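# Bungee-strap the box lid, then set box on board

## Task

Secure the box lid with both bungee cords, one running over each end of the box, with every cord hooked onto the knobs on both sides; then raise the box and put it down on the board.

## Robot and tools

Robot: two arms, left_arm and right_arm, each with a parallel gripper. In the scene frame the origin sits at table height midway between the nominal bases, +x points out over the table, +z is up, and left_arm is on the +y side (arm names do not match image left/right). Calibrated bases: left_arm at (+0.035, +0.244, 0) m, quat_wxyz (+1.000, 0, 0, +0.019); right_arm at (+0.030, -0.261, 0) m, quat_wxyz (+1.000, 0, 0, +0.030). Both have +z up.

Frames: each arm's reported end_effector_position (metres) and end_effector_quat_wxyz, its velocities, targets and wrist camera pose are in that arm's own base frame. Fixed cameras and the table use the scene frame. Motion offsets are along the axes of that arm's current Hand target. A gripper's fingers point along its +z and open/close along its y; the reported position is the point between the pads, about 1 cm short of the tips. Reported poses can be off by a few cm, worse at long reach.

The row: every motion command uses rows of 14 numbers, one list covering both arms: dx, dy, dz, rx, ry, rz, opening for left_arm, then the same seven for right_arm. Each number lies in [-1, 1]. dx..rz are an offset (not a pose) from the arm's Hand target as it stood when the action or move began, along that target's own axes; 1.0 = 0.6 m or 180 degrees; rx, ry, rz form a single rotation vector. Opening is absolute, not an offset: +1 fully open (0.094 m), -1 closed. Sending 0 for all six pose numbers just re-requests the current Hand target; an opening of 0 is a real command (half open), so resend the present opening to leave a gripper unchanged.

execute_actions(actions, cameras): actions is a list of actions; each action is a table of up to 15 rows, one per 1/30 s control step; a short table repeats its final row to fill 15 steps. All rows in one action count from the same start pose, so repeating an offset in later calls keeps moving further. Empty list = just fetch state and images. Results also list end_effector_position at some steps.

move(target, speed, blend, opening_speed, blocking, cameras): straight-line path from each Hand target to the offset given; target is one 14-number row or a list of up to 15 rows, all offsets counted from the same starting Hand targets. speed in m/s, 0.002 to 2.9 (default 0.25), rotation capped at twice that in rad/s; one value or one per target. blend in m rounds corners of a list. opening_speed (0.2 or more, per second on the -1..+1 scale) closes fingers gradually: use a low value near 0.2 on anything fragile or soft. Whole move is capped at 10 s. Paths do not avoid obstacles or the other arm. The result adds a move: line: done (within 10 mm and 2 degrees), off_target, moving, held, fault, plus limits such as paced (pose clipped) or held (steps withheld). Done does not mean contact or no contact. blocking=false returns after about 0.5 s while the move continues.

wait(seconds 0 to 10): lets time pass with last commands held. stop: brakes a running move. zoom_image(camera, region [x0, y0, x1, y1] pixels, max 504x504) enlarges part of the latest image from cam_high, cam_low, cam_left_wrist or cam_right_wrist (all 672x504). finished_scene ends the scene irreversibly; the lid must be strapped and the box on the board and stay so without the robot.

Result lines: Hand target = last commanded pose after orientation clipping (each step the command is clipped to within 40 degrees of the measured orientation); grippers often stop short, so check and send the missing distance as an offset. Tool commands shows current commands. grip_measured is the finger opening on the command scale, reading up to ~2.5 mm wide when empty and narrower than a gripped hard part; the last Joint positions number is the opening in metres. Joint velocities reading within noise means the arm is still. Joint torques include the arm's own weight; joints 1 to 3 wrap at ±28 N m.

Joint ranges (rad): waist -2.618 to 3.054, shoulder 0.000 to 3.142, elbow 0.000 to 3.142 (straight at 2.901), wrist pitch -1.571 to 1.571, wrist yaw -1.571 to 1.571, wrist roll -2.094 to 2.094.

Cautions: friction and weight can leave a gripper low, short or tilted, and small moves may go sideways; check after each move. Avoid paths near an arm's own base (it may flip shoulder posture). Fast moves lag and overshoot; contact hits harder with speed and with targets set deep past contact. A stalled arm keeps pushing until commanded back. Never let arms or grippers collide or one gripper close on the other's fingers; that can fail the scene. Do not drop anything, release moving parts, or let anything leave the table. Squeezing is 50 to 64 N per pad; release by commanding well above grip_measured. Loose objects may get nudged occasionally. Holding loads or stretched poses heats motors: MOTOR HOT appears at 75 °C, 90 °C folds and disables the arm, 100 °C drops it. Thinking time lets the scene run, so be brief.

Each tool is called after "Emit:" as name(argument=value, ...) on one line, values as JSON.

## Session

I'll start by looking at the scene.

Emit:
execute_actions(actions=[])

Scene clock: 0.00 s.
left_arm: end_effector_position=(+0.3962, -0.0033, +0.0772) grip_measured=+1.000 end_effector_quat_wxyz=(+0.556, +0.002, +0.831, -0.019) | right_arm: end_effector_position=(+0.3744, -0.0479, +0.0846) grip_measured=+1.000 end_effector_quat_wxyz=(+0.560, +0.142, +0.812, -0.087)
Joint positions: left_arm=[0.01 1.587 0.387 0.81 0.043 -0.015 0.094] | right_arm=[0.016 1.511 0.335 0.79 0.319 0.146 0.094]
Joint velocities: within noise
Joint torques (N m): no reading
Heat: left arm: 31 °C; right arm: 30 °C.
Hand target: left_arm +0.3991, -0.0033, +0.0836; +0.564, +0.002, +0.826, -0.019 | right_arm +0.3769, -0.0479, +0.0899; +0.566, +0.143, +0.807, -0.086
Tool commands: left_gripper/opening=+1.0 right_gripper/opening=+1.0

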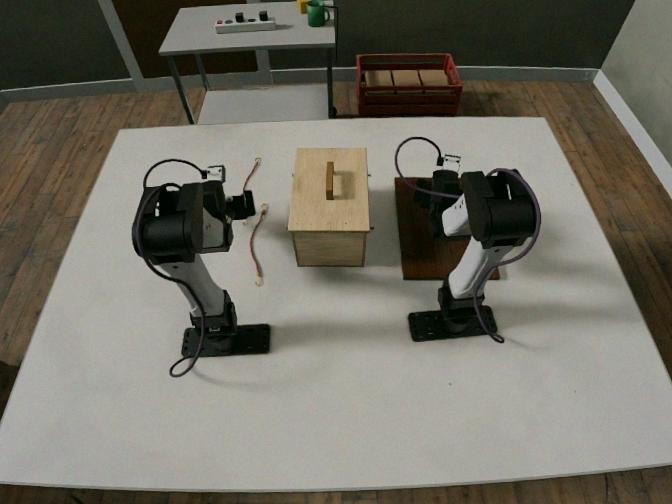

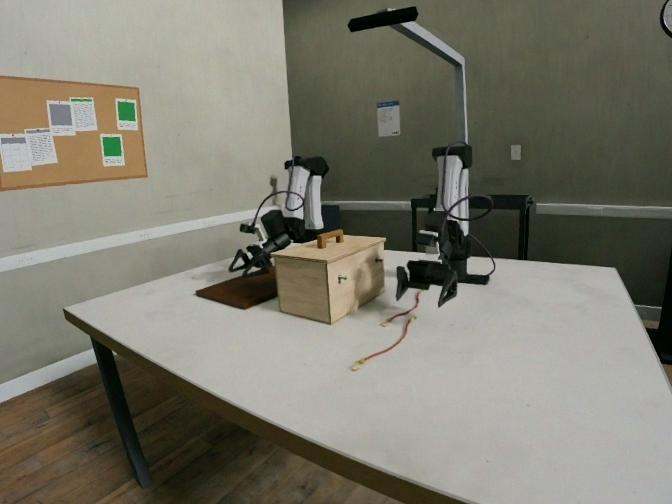

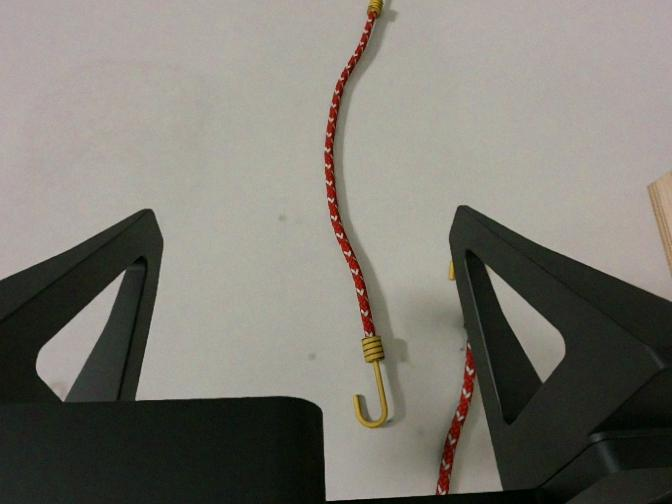

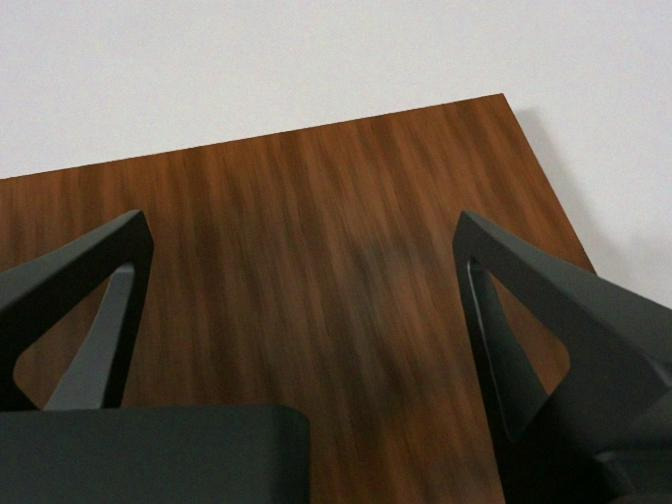

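Emit:
zoom_image(camera="cam_high", region=[120, 120, 560, 360])

Emit:
zoom_image(camera="cam_high", region=[230, 130, 400, 300])

Emit:
zoom_image(camera="cam_low", region=[180, 130, 520, 400])

Scaled by 1.145.

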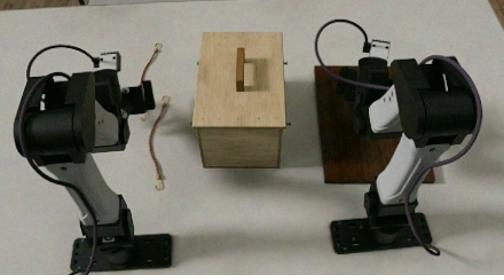

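Scaled by 2.965.

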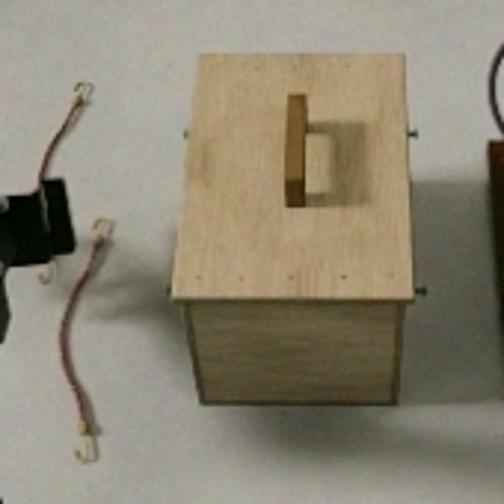

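Scaled by 1.482.

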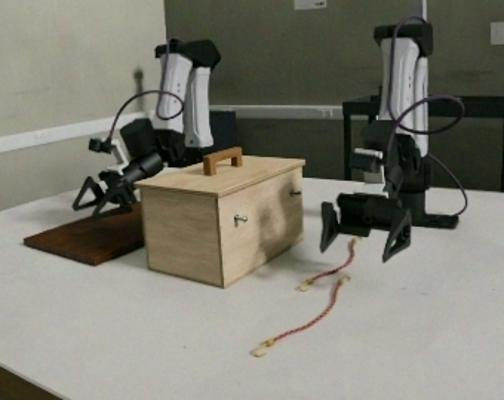

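Emit:
zoom_image(camera="cam_low", region=[260, 220, 400, 325])

Emit:
zoom_image(camera="cam_low", region=[340, 280, 440, 380])

Emit:
zoom_image(camera="cam_left_wrist", region=[300, 200, 600, 500])

Scaled by 3.600.

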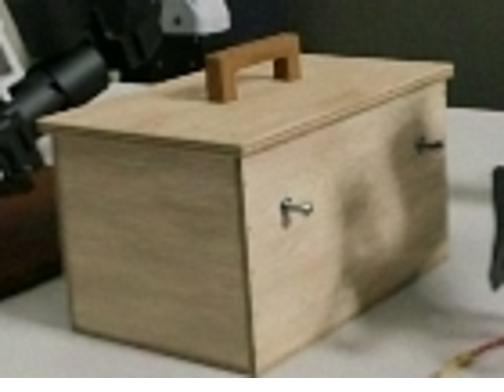

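Scaled by 5.040.

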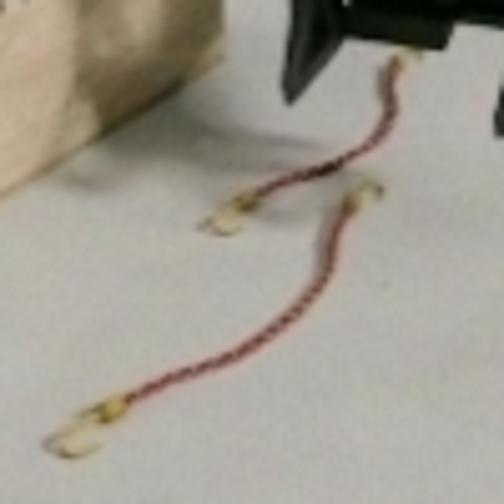

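Scaled by 1.680.

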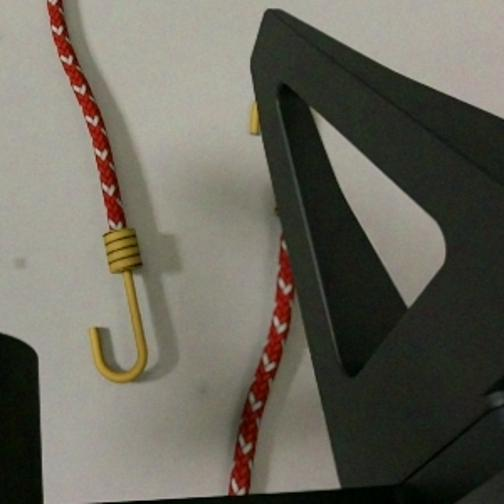

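Emit:
move(target=[-0.1815, -0.0037, -0.159, -0.0128, 0.381, -0.0013, 1, -0.179, -0.024, -0.143, -0.0586, 0.3855, -0.0974, 1], speed=0.3)

Scene clock: 28.23 s.
left_arm: end_effector_position=(+0.3487, +0.0001, +0.2077) grip_measured=+1.000 end_effector_quat_wxyz=(+0.057, -0.007, +0.998, -0.007) | right_arm: end_effector_position=(+0.3273, -0.0490, +0.2132) grip_measured=+1.000 end_effector_quat_wxyz=(+0.049, +0.002, +0.999, -0.012)
Joint positions: left_arm=[0.007 1.808 1.898 -1.547 0.013 -0.007 0.094] | right_arm=[-0.144 1.757 1.86 -1.573 0.009 -0.14 0.094]
Joint velocities: within noise
Joint torques (N m): left_arm=[-0.61 -8.94 8.44 0.47 0 0.11] | right_arm=[-0.32 -7.57 8.7 0.54 -0.15 -0.13]
Heat: left arm: 34 °C; right arm: 34 °C.
Hand target: left_arm +0.3498, -0.0003, +0.2197; +0.001, +0.000, +1.000, +0.000 | right_arm +0.3300, -0.0501, +0.2198; +0.000, -0.001, +1.000, +0.000
Off the commanded pose: left_arm 0.012 m, 7 deg | right_arm 0.007 m, 6 deg.
joint sent to its limit (left arm) — joint 4 (wrist pitch), lower limit. The joint targets are off in orientation, not in position.
joint sent to its limit (right arm) — joint 4 (wrist pitch), lower limit. The joint targets are off in orientation, not in position.
move: off_target (left_arm, right_arm)

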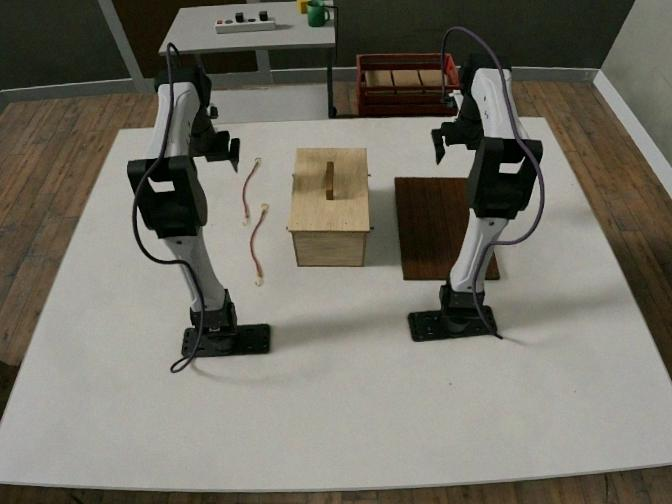

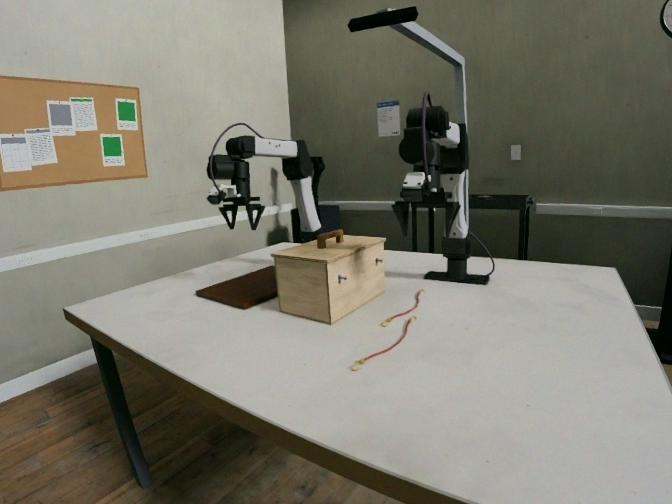

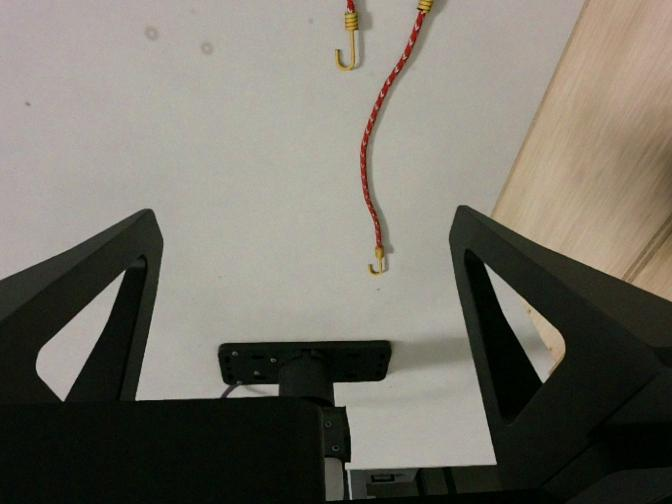

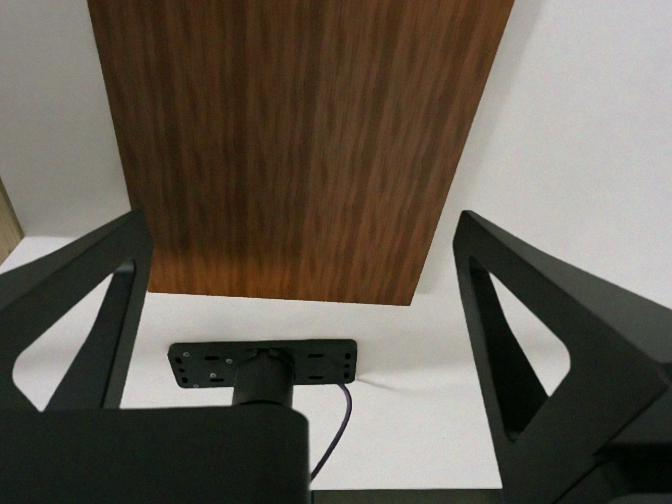

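Emit:
zoom_image(camera="cam_high", region=[140, 40, 560, 355])

Emit:
zoom_image(camera="cam_left_wrist", region=[200, 0, 500, 300])

Scaled by 1.200.

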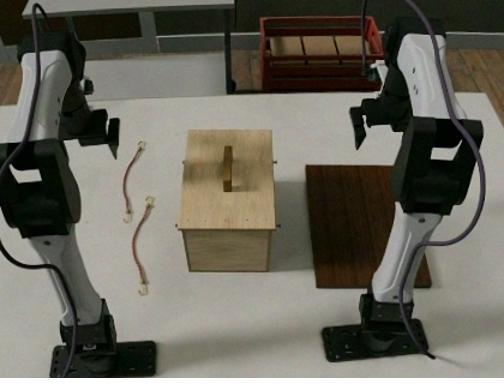

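Scaled by 1.680.

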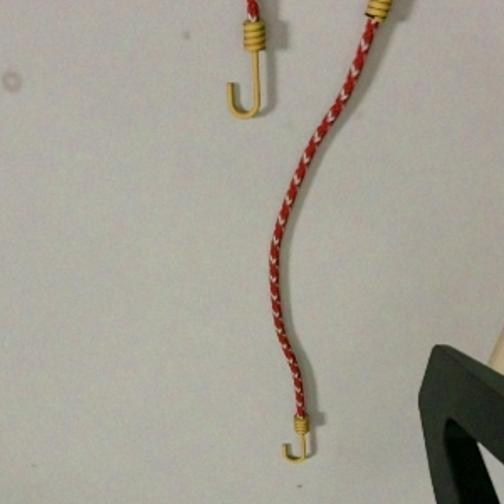

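Emit:
move(target=[0, 0, 0.1667, 0, 0, 0, 1, 0, 0, 0, 0, 0, 0, 1], speed=0.25, cameras=["cam_high", "cam_left_wrist"])

Scene clock: 44.90 s.
left_arm: end_effector_position=(+0.3487, +0.0003, +0.1205) grip_measured=+1.000 end_effector_quat_wxyz=(-0.004, -0.007, +1.000, -0.006) | right_arm: end_effector_position=(+0.3271, -0.0489, +0.2132) grip_measured=+1.000 end_effector_quat_wxyz=(+0.049, +0.002, +0.999, -0.012)
Joint positions: left_arm=[0.007 1.872 1.634 -1.341 0.012 -0.007 0.094] | right_arm=[-0.144 1.757 1.86 -1.574 0.009 -0.141 0.094]
Joint velocities: within noise
Joint torques (N m): left_arm=[-0.64 -8.79 5.75 0.43 -0.01 0.11] | right_arm=[-0.34 -7.57 8.69 0.58 -0.15 -0.15]
Heat: left arm: 36 °C; right arm: 36 °C.
Hand target: left_arm +0.3499, -0.0003, +0.1196; +0.000, +0.000, +1.000, +0.000 | right_arm +0.3300, -0.0501, +0.2198; +0.000, -0.001, +1.000, +0.000
Off the commanded pose: left_arm 0.002 m, 1 deg | right_arm 0.007 m, 6 deg.
joint sent to its limit (right arm) — joint 4 (wrist pitch), lower limit. The joint targets are off in orientation, not in position.
move: off_target (right_arm)
Images, in order (width x height): cam_high 672x504, cam_left_wrist 672x504.

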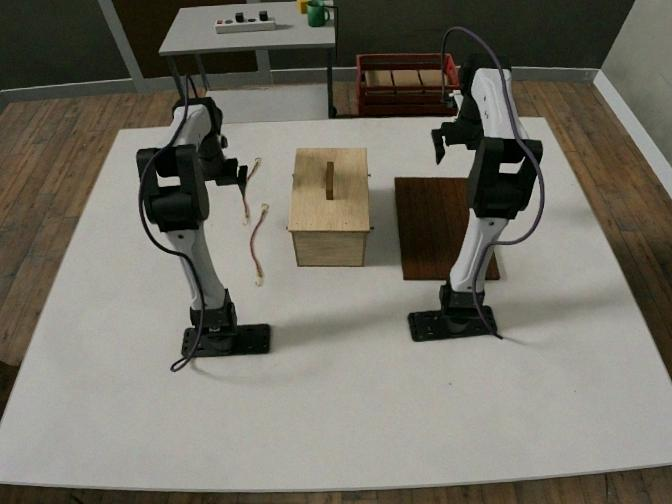

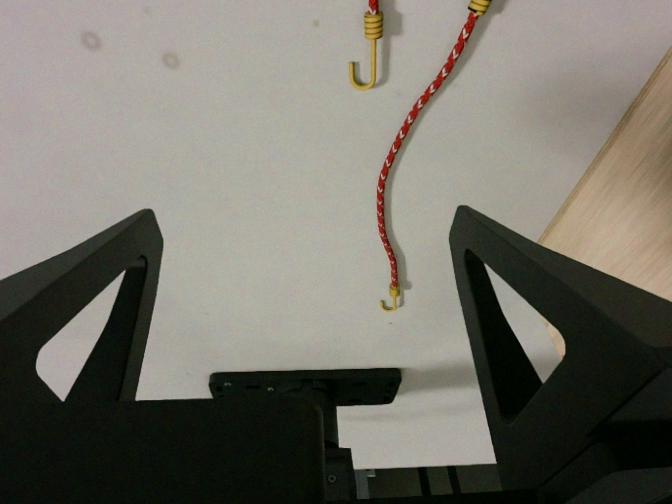

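Emit:
move(target=[0, 0, 0.1167, 0, 0, 0, 1, 0, 0, 0, 0, 0, 0, 1], speed=0.25, cameras=["cam_left_wrist"])

Emit:
move(target=[-0.0833, 0, 0, 0, 0, 0, 1, 0, 0, 0, 0, 0, 0, 1], speed=0.25, cameras=["cam_high", "cam_low", "cam_left_wrist"])

Scene clock: 47.83 s.
left_arm: end_effector_position=(+0.3501, +0.0003, +0.0530) grip_measured=+1.000 end_effector_quat_wxyz=(+0.000, -0.007, +1.000, -0.006) | right_arm: end_effector_position=(+0.3271, -0.0489, +0.2132) grip_measured=+1.000 end_effector_quat_wxyz=(+0.049, +0.002, +0.999, -0.012)
Joint positions: left_arm=[0.007 1.903 1.405 -1.073 0.012 -0.007 0.094] | right_arm=[-0.144 1.757 1.86 -1.574 0.009 -0.141 0.094]
Joint velocities: within noise
Joint torques (N m): left_arm=[-0.65 -8.44 5.41 0.48 0 0.11] | right_arm=[-0.34 -7.57 8.68 0.58 -0.15 -0.15]
Heat: left arm: 37 °C; right arm: 36 °C.
Hand target: left_arm +0.3500, -0.0003, +0.0496; +0.000, +0.000, +1.000, +0.000 | right_arm +0.3300, -0.0501, +0.2198; +0.000, -0.001, +1.000, +0.000
Off the commanded pose: left_arm 0.004 m, 1 deg | right_arm 0.007 m, 6 deg.
joint sent to its limit (right arm) — joint 4 (wrist pitch), lower limit. The joint targets are off in orientation, not in position.
move: off_target (right_arm)
Images, in order (width x height): cam_left_wrist 672x504.

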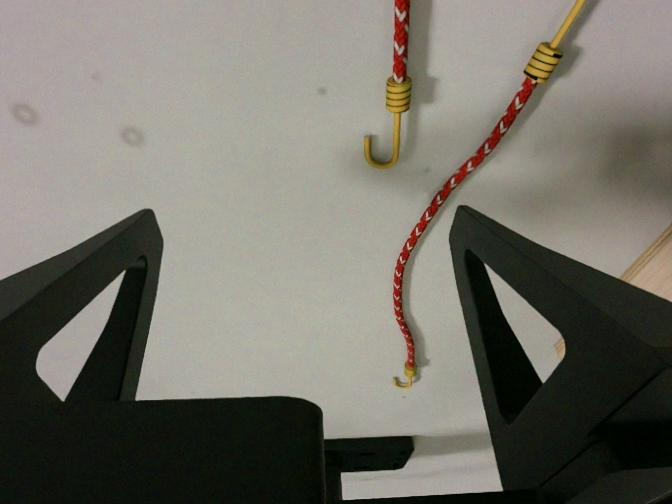

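Scene clock: 48.97 s.
left_arm: end_effector_position=(+0.3934, +0.0006, +0.0465) grip_measured=+1.000 end_effector_quat_wxyz=(-0.005, -0.007, +1.000, -0.006) | right_arm: end_effector_position=(+0.3271, -0.0489, +0.2132) grip_measured=+1.000 end_effector_quat_wxyz=(+0.049, +0.002, +0.999, -0.012)
Joint positions: left_arm=[0.007 2.08 1.634 -1.134 0.012 -0.007 0.094] | right_arm=[-0.144 1.757 1.86 -1.574 0.009 -0.141 0.094]
Joint velocities: within noise
Joint torques (N m): left_arm=[-0.65 -9.21 8.88 0.21 0 0.11] | right_arm=[-0.35 -7.57 8.7 0.58 -0.15 -0.16]
Heat: left arm: 37 °C; right arm: 36 °C.
Hand target: left_arm +0.4001, -0.0003, +0.0498; +0.001, +0.000, +1.000, +0.000 | right_arm +0.3300, -0.0501, +0.2198; +0.000, -0.001, +1.000, +0.000
Off the commanded pose: left_arm 0.007 m, 1 deg | right_arm 0.007 m, 6 deg.
joint sent to its limit (right arm) — joint 4 (wrist pitch), lower limit. The joint targets are off in orientation, not in position.
move: off_target (right_arm)
Images, in order (width x height): cam_high 672x504, cam_low 672x504, cam_left_wrist 672x504.

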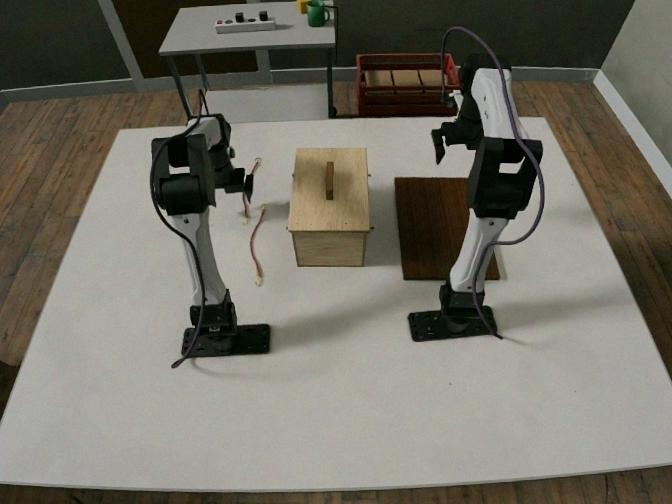

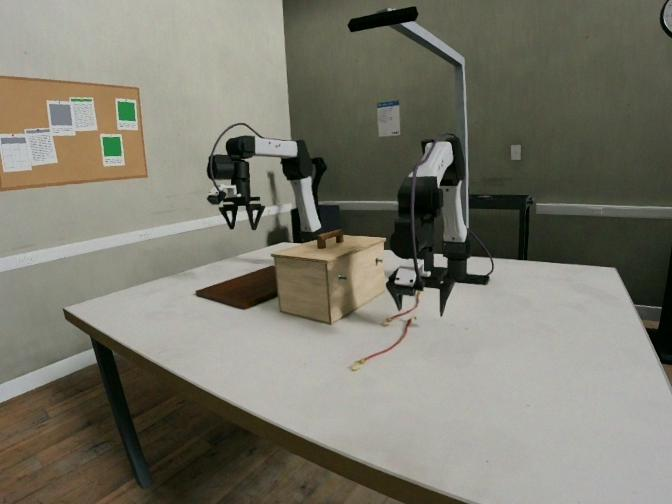

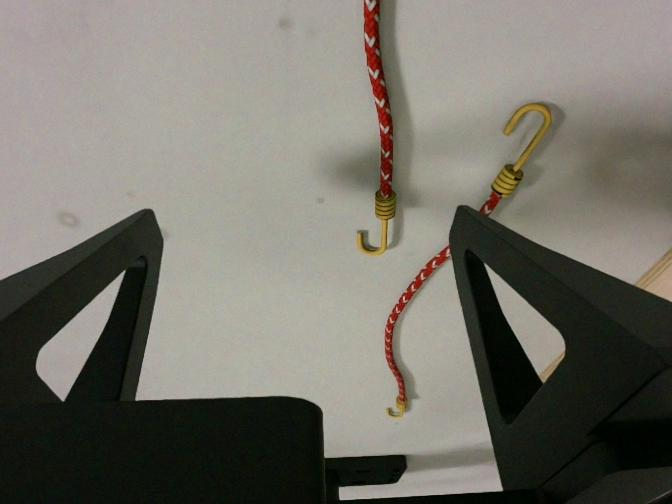

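Emit:
move(target=[0.0918, -0.1072, -0.1753, 0.2169, -0.4651, 0.2169, 1, -0.0362, 0.2207, 0.108, -0.2169, -0.4651, -0.2169, 1], speed=0.3)

Scene clock: 105.83 s.
left_arm: end_effector_position=(+0.3477, -0.0645, +0.1567) grip_measured=+1.000 end_effector_quat_wxyz=(+0.640, +0.297, +0.643, -0.298) | right_arm: end_effector_position=(+0.3544, +0.0790, +0.1580) grip_measured=+1.000 end_effector_quat_wxyz=(+0.642, -0.298, +0.642, +0.294)
Joint positions: left_arm=[0.275 1.668 0.381 1.279 1.143 0.005 0.094] | right_arm=[-0.21 1.668 0.392 1.269 -1.073 -0.012 0.094]
Joint velocities: within noise
Joint torques (N m): left_arm=[0.29 -4.53 3.84 2.08 0.23 0.05] | right_arm=[0.8 -4.12 3.7 2.26 -0.09 0.02]
Heat: left arm: 43 °C; right arm: 39 °C.
Hand target: left_arm +0.3448, -0.0646, +0.1548; +0.641, +0.299, +0.641, -0.299 | right_arm +0.3516, +0.0823, +0.1550; +0.641, -0.299, +0.641, +0.299
Off the commanded pose: left_arm 0.003 m, 0 deg | right_arm 0.005 m, 1 deg.
move: done

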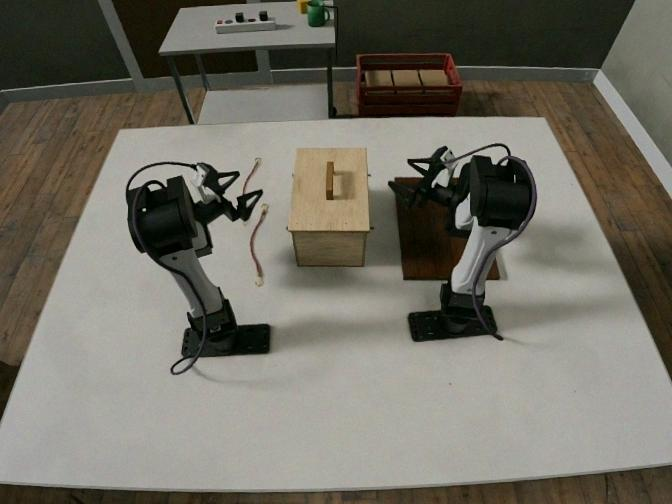

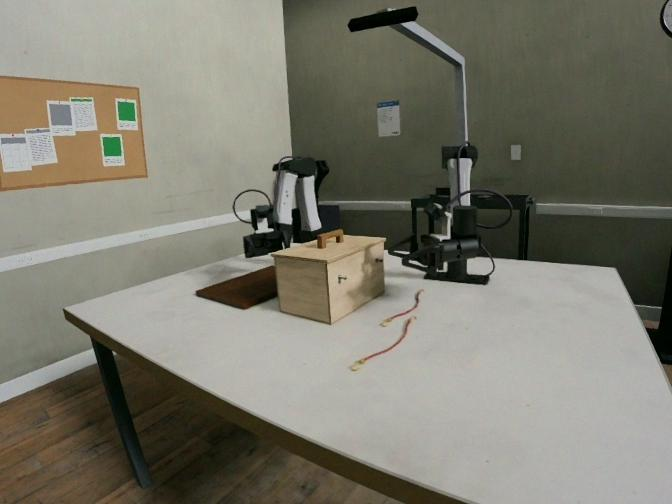

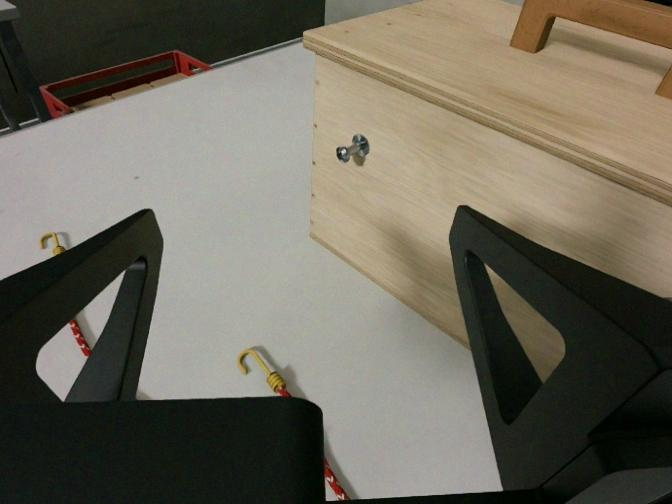

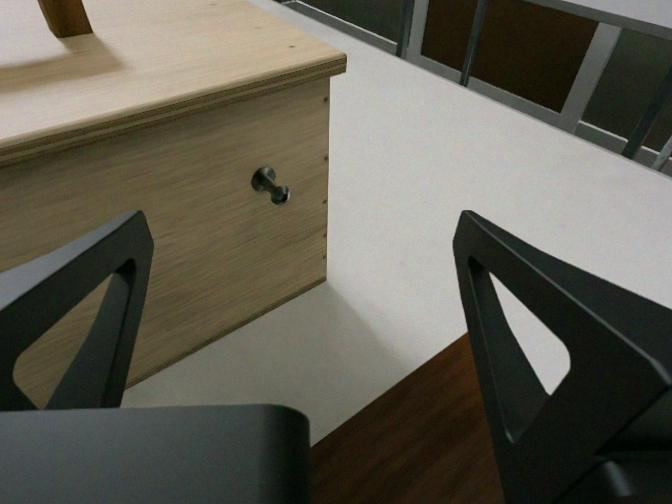

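Emit:
zoom_image(camera="cam_left_wrist", region=[270, 0, 520, 300])

Emit:
zoom_image(camera="cam_left_wrist", region=[310, 110, 400, 190])

Emit:
zoom_image(camera="cam_right_wrist", region=[220, 140, 340, 240])

Scaled by 1.680.

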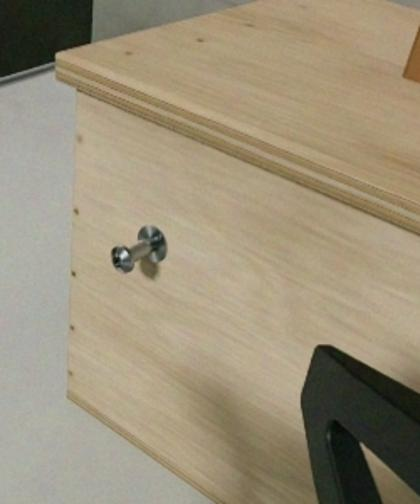

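Scaled by 5.600.

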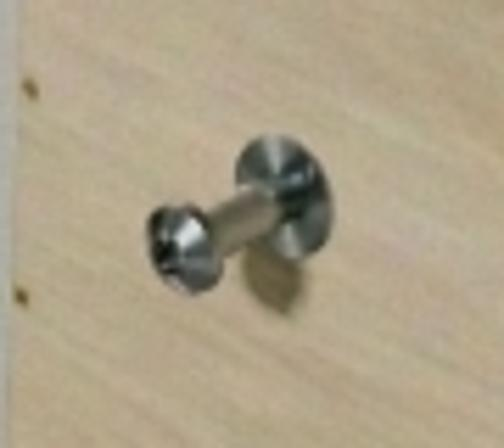

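Scaled by 4.200.

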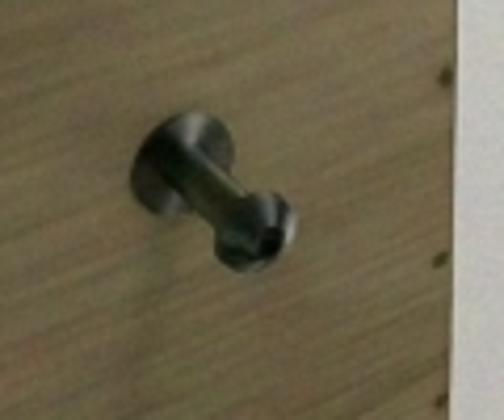

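Emit:
move(target=[-0.0087, -0.0905, -0.086, -0.2169, 0.4651, -0.2169, 1, -0.0083, 0.0803, -0.116, 0.2169, 0.4651, 0.2169, 1], speed=0.4, cameras=[])

Emit:
move(target=[0.0333, -0.0333, 0.0167, 0.1306, 0.1306, -0.4875, 1, 0.0167, 0.0167, 0.0167, -0.1306, 0.1306, 0.4875, 1], speed=0.4)

Scene clock: 161.63 s.
left_arm: end_effector_position=(+0.2649, -0.0594, +0.1539) grip_measured=+1.000 end_effector_quat_wxyz=(-0.008, +0.002, +1.000, -0.005) | right_arm: end_effector_position=(+0.2646, +0.0584, +0.1557) grip_measured=+1.000 end_effector_quat_wxyz=(-0.005, -0.004, +1.000, +0.004)
Joint positions: left_arm=[-0.212 1.584 1.432 -1.432 0.013 -0.209 0.094] | right_arm=[0.211 1.577 1.433 -1.434 -0.009 0.204 0.094]
Joint velocities: within noise
Joint torques (N m): left_arm=[-0.51 -5.34 8.94 0.19 0 -0.06] | right_arm=[0.79 -4.83 9.21 0.33 0.06 0.03]
Heat: left arm: 36 °C; right arm: 36 °C.
Hand target: left_arm +0.2701, -0.0600, +0.1600; +0.001, +0.000, +1.000, +0.000 | right_arm +0.2700, +0.0599, +0.1599; +0.000, -0.001, +1.000, +0.000
Off the commanded pose: left_arm 0.008 m, 1 deg | right_arm 0.007 m, 1 deg.
move: done
No camera images: "cameras" was empty.

Scene clock: 164.63 s.
left_arm: end_effector_position=(+0.2517, -0.0788, +0.1469) grip_measured=+1.000 end_effector_quat_wxyz=(+0.184, +0.680, -0.688, +0.173) | right_arm: end_effector_position=(+0.2614, +0.0694, +0.1458) grip_measured=+1.000 end_effector_quat_wxyz=(-0.188, +0.679, +0.688, +0.172)
Joint positions: left_arm=[0.02 1.514 1.249 -1.337 0.51 -1.53 0.094] | right_arm=[-0.057 1.566 1.292 -1.359 -0.513 1.483 0.094]
Joint velocities: within noise
Joint torques (N m): left_arm=[0.27 -7.13 5.07 0.26 0.53 -0.09] | right_arm=[-0.1 -8.94 5.01 0.29 -0.37 0.04]
Heat: left arm: 36 °C; right arm: 35 °C.
Hand target: left_arm +0.2501, -0.0799, +0.1499; +0.183, +0.683, -0.683, +0.183 | right_arm +0.2599, +0.0699, +0.1500; -0.183, +0.683, +0.683, +0.183
Off the commanded pose: left_arm 0.004 m, 1 deg | right_arm 0.004 m, 2 deg.
move: done

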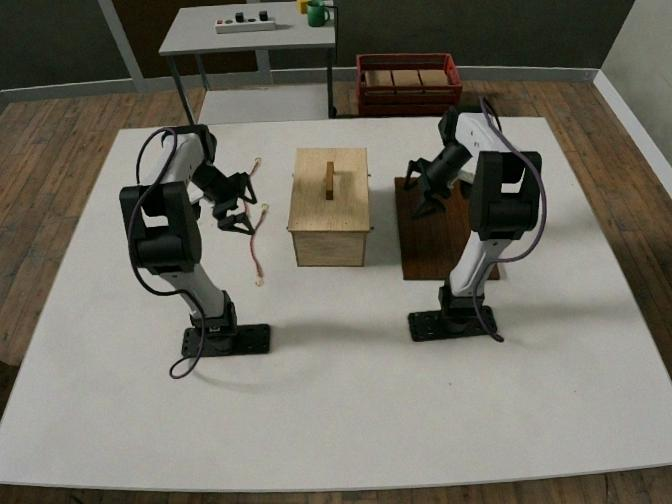

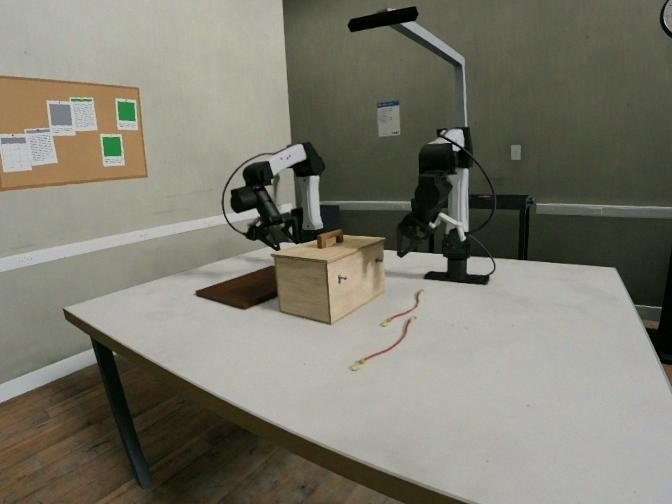

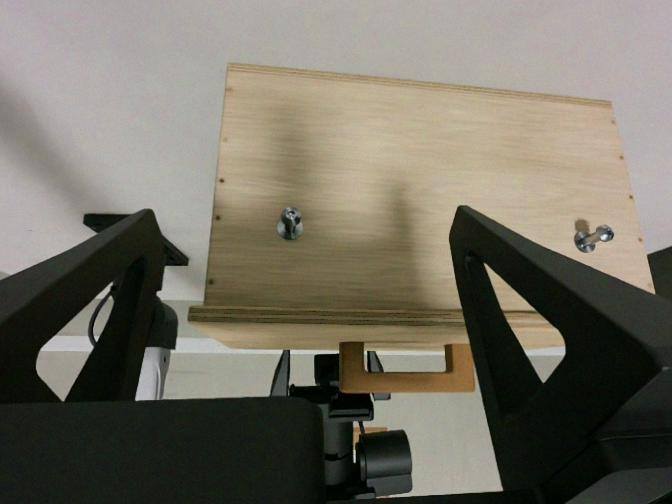

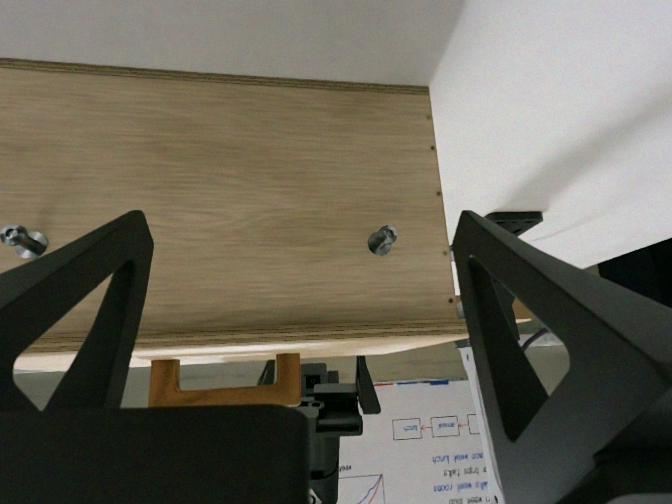

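Emit:
move(target=[-0.0554, -0.2258, 0.0833, -0.0429, -0.2220, 0.4905, 1, 0, 0, 0, 0, 0, 0, 1], speed=0.4)

Scene clock: 208.70 s.
left_arm: end_effector_position=(+0.3859, -0.0767, +0.0948) grip_measured=+1.000 end_effector_quat_wxyz=(+0.173, -0.038, +0.984, -0.002) | right_arm: end_effector_position=(+0.2616, +0.0695, +0.1458) grip_measured=+1.000 end_effector_quat_wxyz=(-0.188, +0.679, +0.688, +0.173)
Joint positions: left_arm=[-0.235 1.739 1.309 -0.804 -0.088 -0.297 0.094] | right_arm=[-0.057 1.566 1.292 -1.358 -0.513 1.485 0.094]
Joint velocities: within noise
Joint torques (N m): left_arm=[-0.46 -7.58 5.72 1.19 -0.12 0.15] | right_arm=[-0.1 -8.94 5.03 0.3 -0.34 0.07]
Heat: left arm: 39 °C; right arm: 35 °C.
Hand target: left_arm +0.3856, -0.0761, +0.0901; +0.174, -0.032, +0.984, +0.006 | right_arm +0.2599, +0.0699, +0.1499; -0.183, +0.683, +0.683, +0.183
Off the commanded pose: left_arm 0.005 m, 1 deg | right_arm 0.005 m, 1 deg.
move: done

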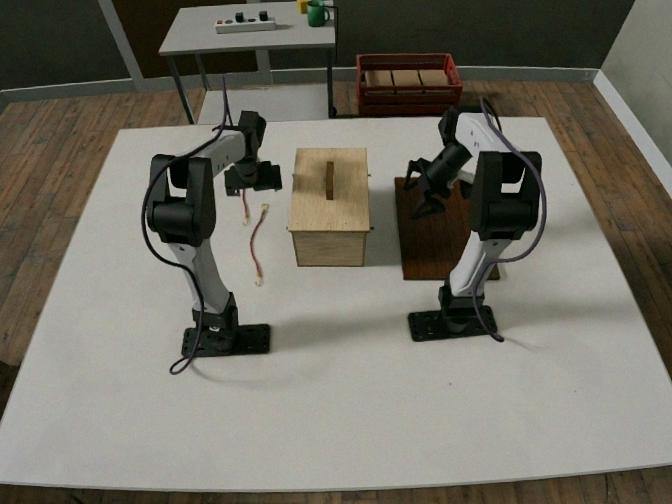

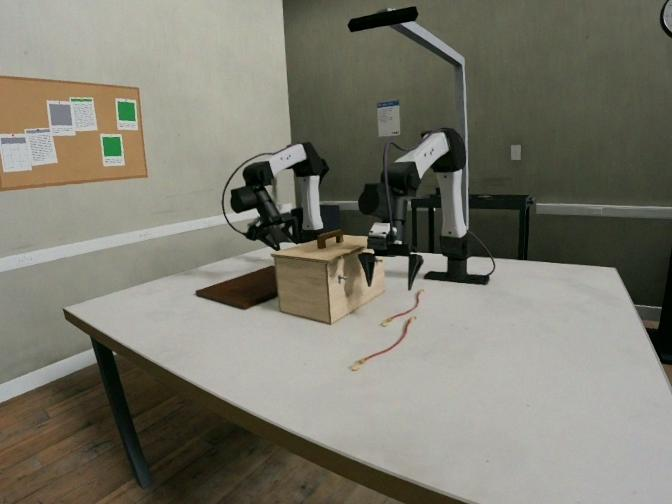

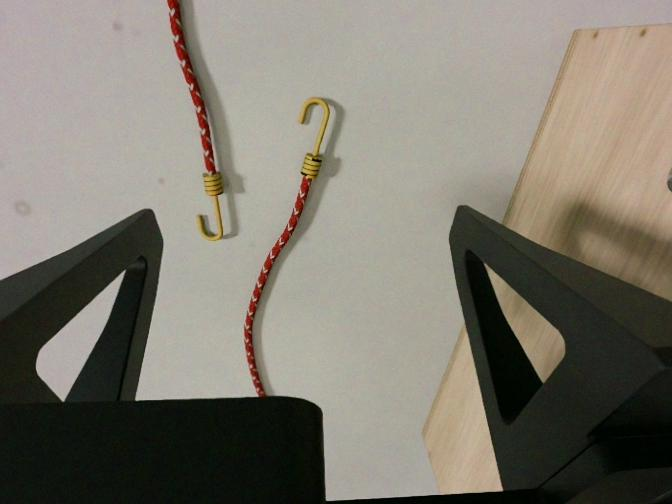

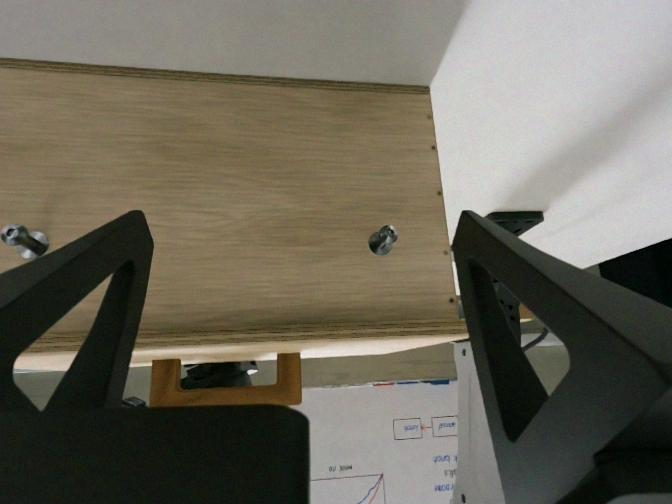

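Emit:
zoom_image(camera="cam_left_wrist", region=[180, 60, 400, 280])

Scaled by 2.291.

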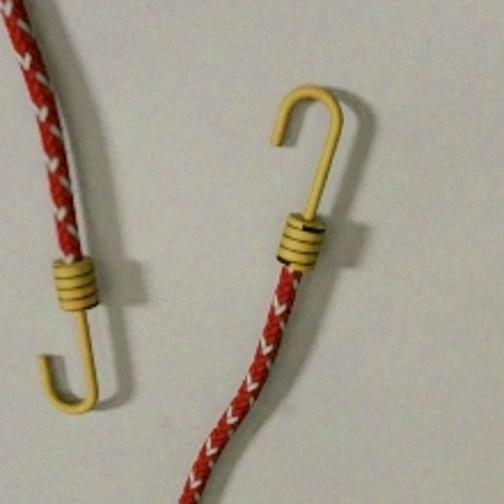

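Emit:
move(target=[0.0297, -0.0059, 0.0922, 0.0298, 0, 0.0820, -0.2, 0, 0, 0, 0, 0, 0, 1], speed=0.2, cameras=["cam_left_wrist"])

Scene clock: 220.73 s.
left_arm: end_effector_position=(+0.3882, -0.0804, +0.0367) grip_measured=-0.197 end_effector_quat_wxyz=(+0.174, +0.100, +0.980, -0.014) | right_arm: end_effector_position=(+0.2617, +0.0695, +0.1458) grip_measured=+1.000 end_effector_quat_wxyz=(-0.188, +0.679, +0.688, +0.173)
Joint positions: left_arm=[-0.208 1.807 1.148 -0.562 -0.008 -0.003 0.038] | right_arm=[-0.057 1.566 1.292 -1.358 -0.513 1.485 0.094]
Joint velocities: within noise
Joint torques (N m): left_arm=[0.51 -7.66 5.56 1.31 0.2 0.18] | right_arm=[-0.09 -8.94 5.01 0.3 -0.34 0.07]
Heat: left arm: 39 °C; right arm: 34 °C.
Hand target: left_arm +0.3881, -0.0795, +0.0320; +0.173, +0.103, +0.979, -0.018 | right_arm +0.2599, +0.0699, +0.1499; -0.183, +0.683, +0.683, +0.183
Off the commanded pose: left_arm 0.005 m, 1 deg | right_arm 0.005 m, 1 deg.
move: done
Images, in order (width x height): cam_left_wrist 672x504.

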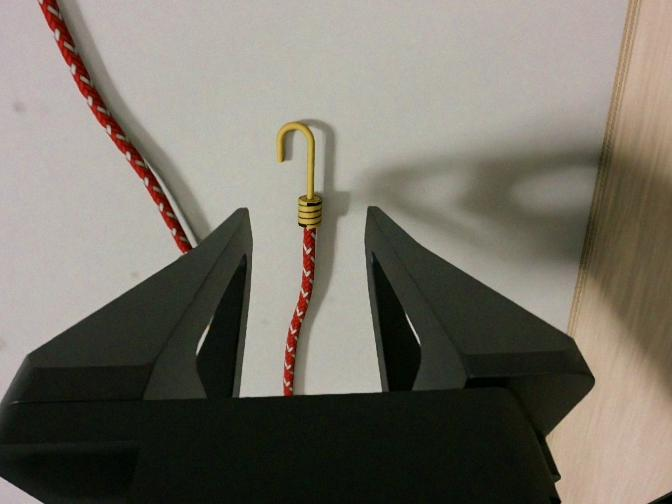

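Emit:
zoom_image(camera="cam_left_wrist", region=[180, 180, 440, 400])

Scaled by 1.938.

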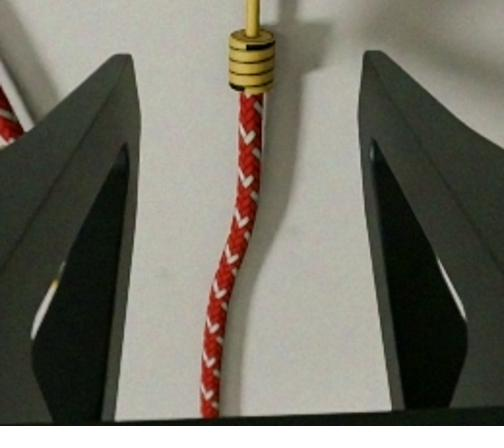

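Emit:
move(target=[-0.0022, -0.0020, 0.0122, 0, -0.0556, 0, -0.2, 0, 0, 0, 0, 0, 0, 1], speed=0.1, cameras=["cam_left_wrist"])

Scene clock: 254.80 s.
left_arm: end_effector_position=(+0.3893, -0.0809, +0.0175) grip_measured=-0.197 end_effector_quat_wxyz=(+0.242, +0.099, +0.965, -0.022) | right_arm: end_effector_position=(+0.2617, +0.0695, +0.1458) grip_measured=+1.000 end_effector_quat_wxyz=(-0.188, +0.679, +0.688, +0.173)
Joint positions: left_arm=[-0.208 1.765 0.945 -0.261 -0.007 -0.002 0.038] | right_arm=[-0.057 1.566 1.292 -1.358 -0.513 1.485 0.094]
Joint velocities: within noise
Joint torques (N m): left_arm=[0.24 -9.77 5.15 1.58 0.2 0.12] | right_arm=[-0.1 -8.94 5.01 0.3 -0.34 0.06]
Heat: left arm: 41 °C; right arm: 34 °C.
Hand target: left_arm +0.3914, -0.0814, +0.0256; +0.258, +0.101, +0.961, -0.027 | right_arm +0.2599, +0.0699, +0.1499; -0.183, +0.683, +0.683, +0.183
Off the commanded pose: left_arm 0.008 m, 2 deg | right_arm 0.005 m, 1 deg.
move: done
Images, in order (width x height): cam_left_wrist 672x504.

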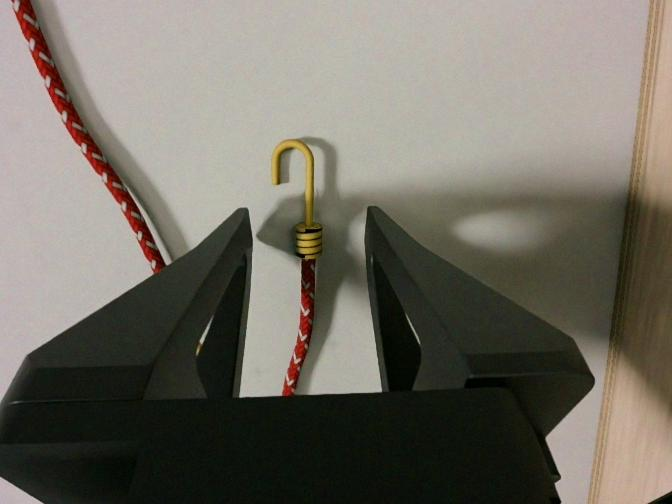

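Emit:
move(target=[0.0040, 0.0, -0.002, 0, -0.008, 0, -0.2, 0, 0, 0, 0, 0, 0, 1], speed=0.1, cameras=["cam_left_wrist"])

Scene clock: 262.63 s.
left_arm: end_effector_position=(+0.3865, -0.0804, +0.0162) grip_measured=-0.197 end_effector_quat_wxyz=(+0.252, +0.099, +0.962, -0.023) | right_arm: end_effector_position=(+0.2617, +0.0695, +0.1458) grip_measured=+1.000 end_effector_quat_wxyz=(-0.188, +0.679, +0.688, +0.173)
Joint positions: left_arm=[-0.208 1.747 0.905 -0.216 -0.006 -0.002 0.038] | right_arm=[-0.057 1.566 1.292 -1.358 -0.513 1.485 0.094]
Joint velocities: within noise
Joint torques (N m): left_arm=[0.25 -9.81 5.14 1.59 0.21 0.11] | right_arm=[-0.1 -8.94 5 0.3 -0.34 0.07]
Heat: left arm: 42 °C; right arm: 34 °C.
Hand target: left_arm +0.3889, -0.0809, +0.0255; +0.270, +0.101, +0.957, -0.028 | right_arm +0.2599, +0.0699, +0.1499; -0.183, +0.683, +0.683, +0.183
Off the commanded pose: left_arm 0.010 m, 2 deg | right_arm 0.005 m, 1 deg.
move: done
Images, in order (width x height): cam_left_wrist 672x504.

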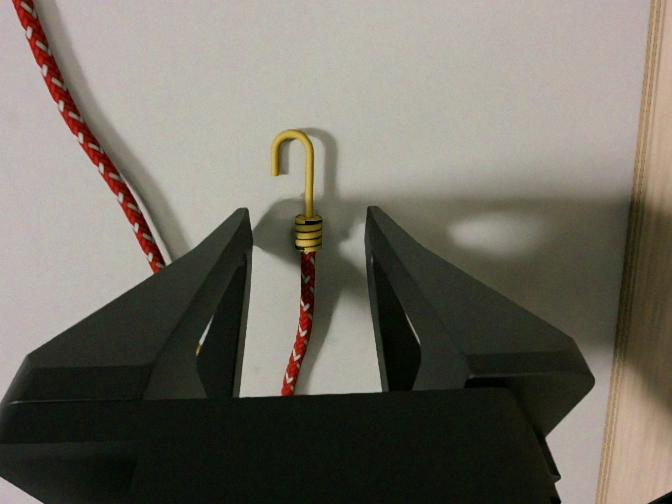

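Emit:
move(target=[0, 0, 0, 0, 0, 0, -1, 0, 0, 0, 0, 0, 0, 1], speed=0.1, opening_speed=0.6, cameras=["cam_left_wrist"])

Emit:
zoom_image(camera="cam_left_wrist", region=[200, 80, 420, 300])

Scene clock: 265.33 s.
left_arm: end_effector_position=(+0.3866, -0.0804, +0.0162) grip_measured=-0.834 end_effector_quat_wxyz=(+0.253, +0.099, +0.962, -0.023) | right_arm: end_effector_position=(+0.2617, +0.0695, +0.1458) grip_measured=+1.000 end_effector_quat_wxyz=(-0.188, +0.679, +0.688, +0.173)
Joint positions: left_arm=[-0.208 1.747 0.905 -0.215 -0.006 -0.002 0.008] | right_arm=[-0.057 1.566 1.292 -1.358 -0.513 1.485 0.094]
Joint velocities: within noise
Joint torques (N m): left_arm=[0.24 -9.81 5.2 1.61 0.21 0.12] | right_arm=[-0.12 -8.94 5.01 0.3 -0.33 0.07]
Heat: left arm: 42 °C; right arm: 34 °C.
Hand target: left_arm +0.3889, -0.0809, +0.0255; +0.270, +0.101, +0.957, -0.028 | right_arm +0.2599, +0.0699, +0.1499; -0.183, +0.683, +0.683, +0.183
Off the commanded pose: left_arm 0.010 m, 2 deg | right_arm 0.005 m, 1 deg.
move: done
Images, in order (width x height): cam_left_wrist 672x504.

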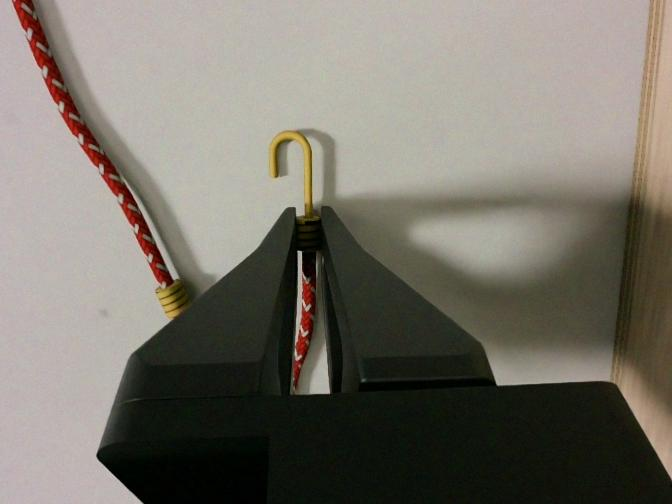

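Scaled by 2.291.

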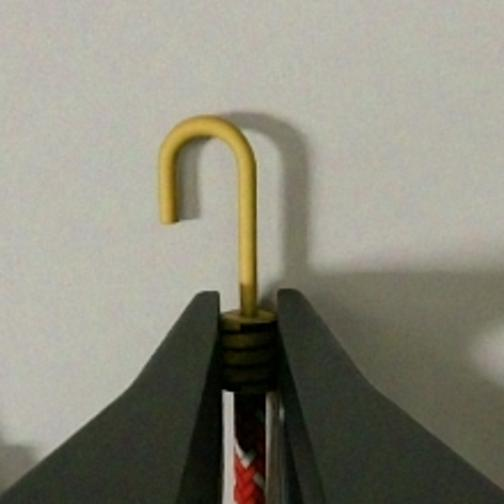

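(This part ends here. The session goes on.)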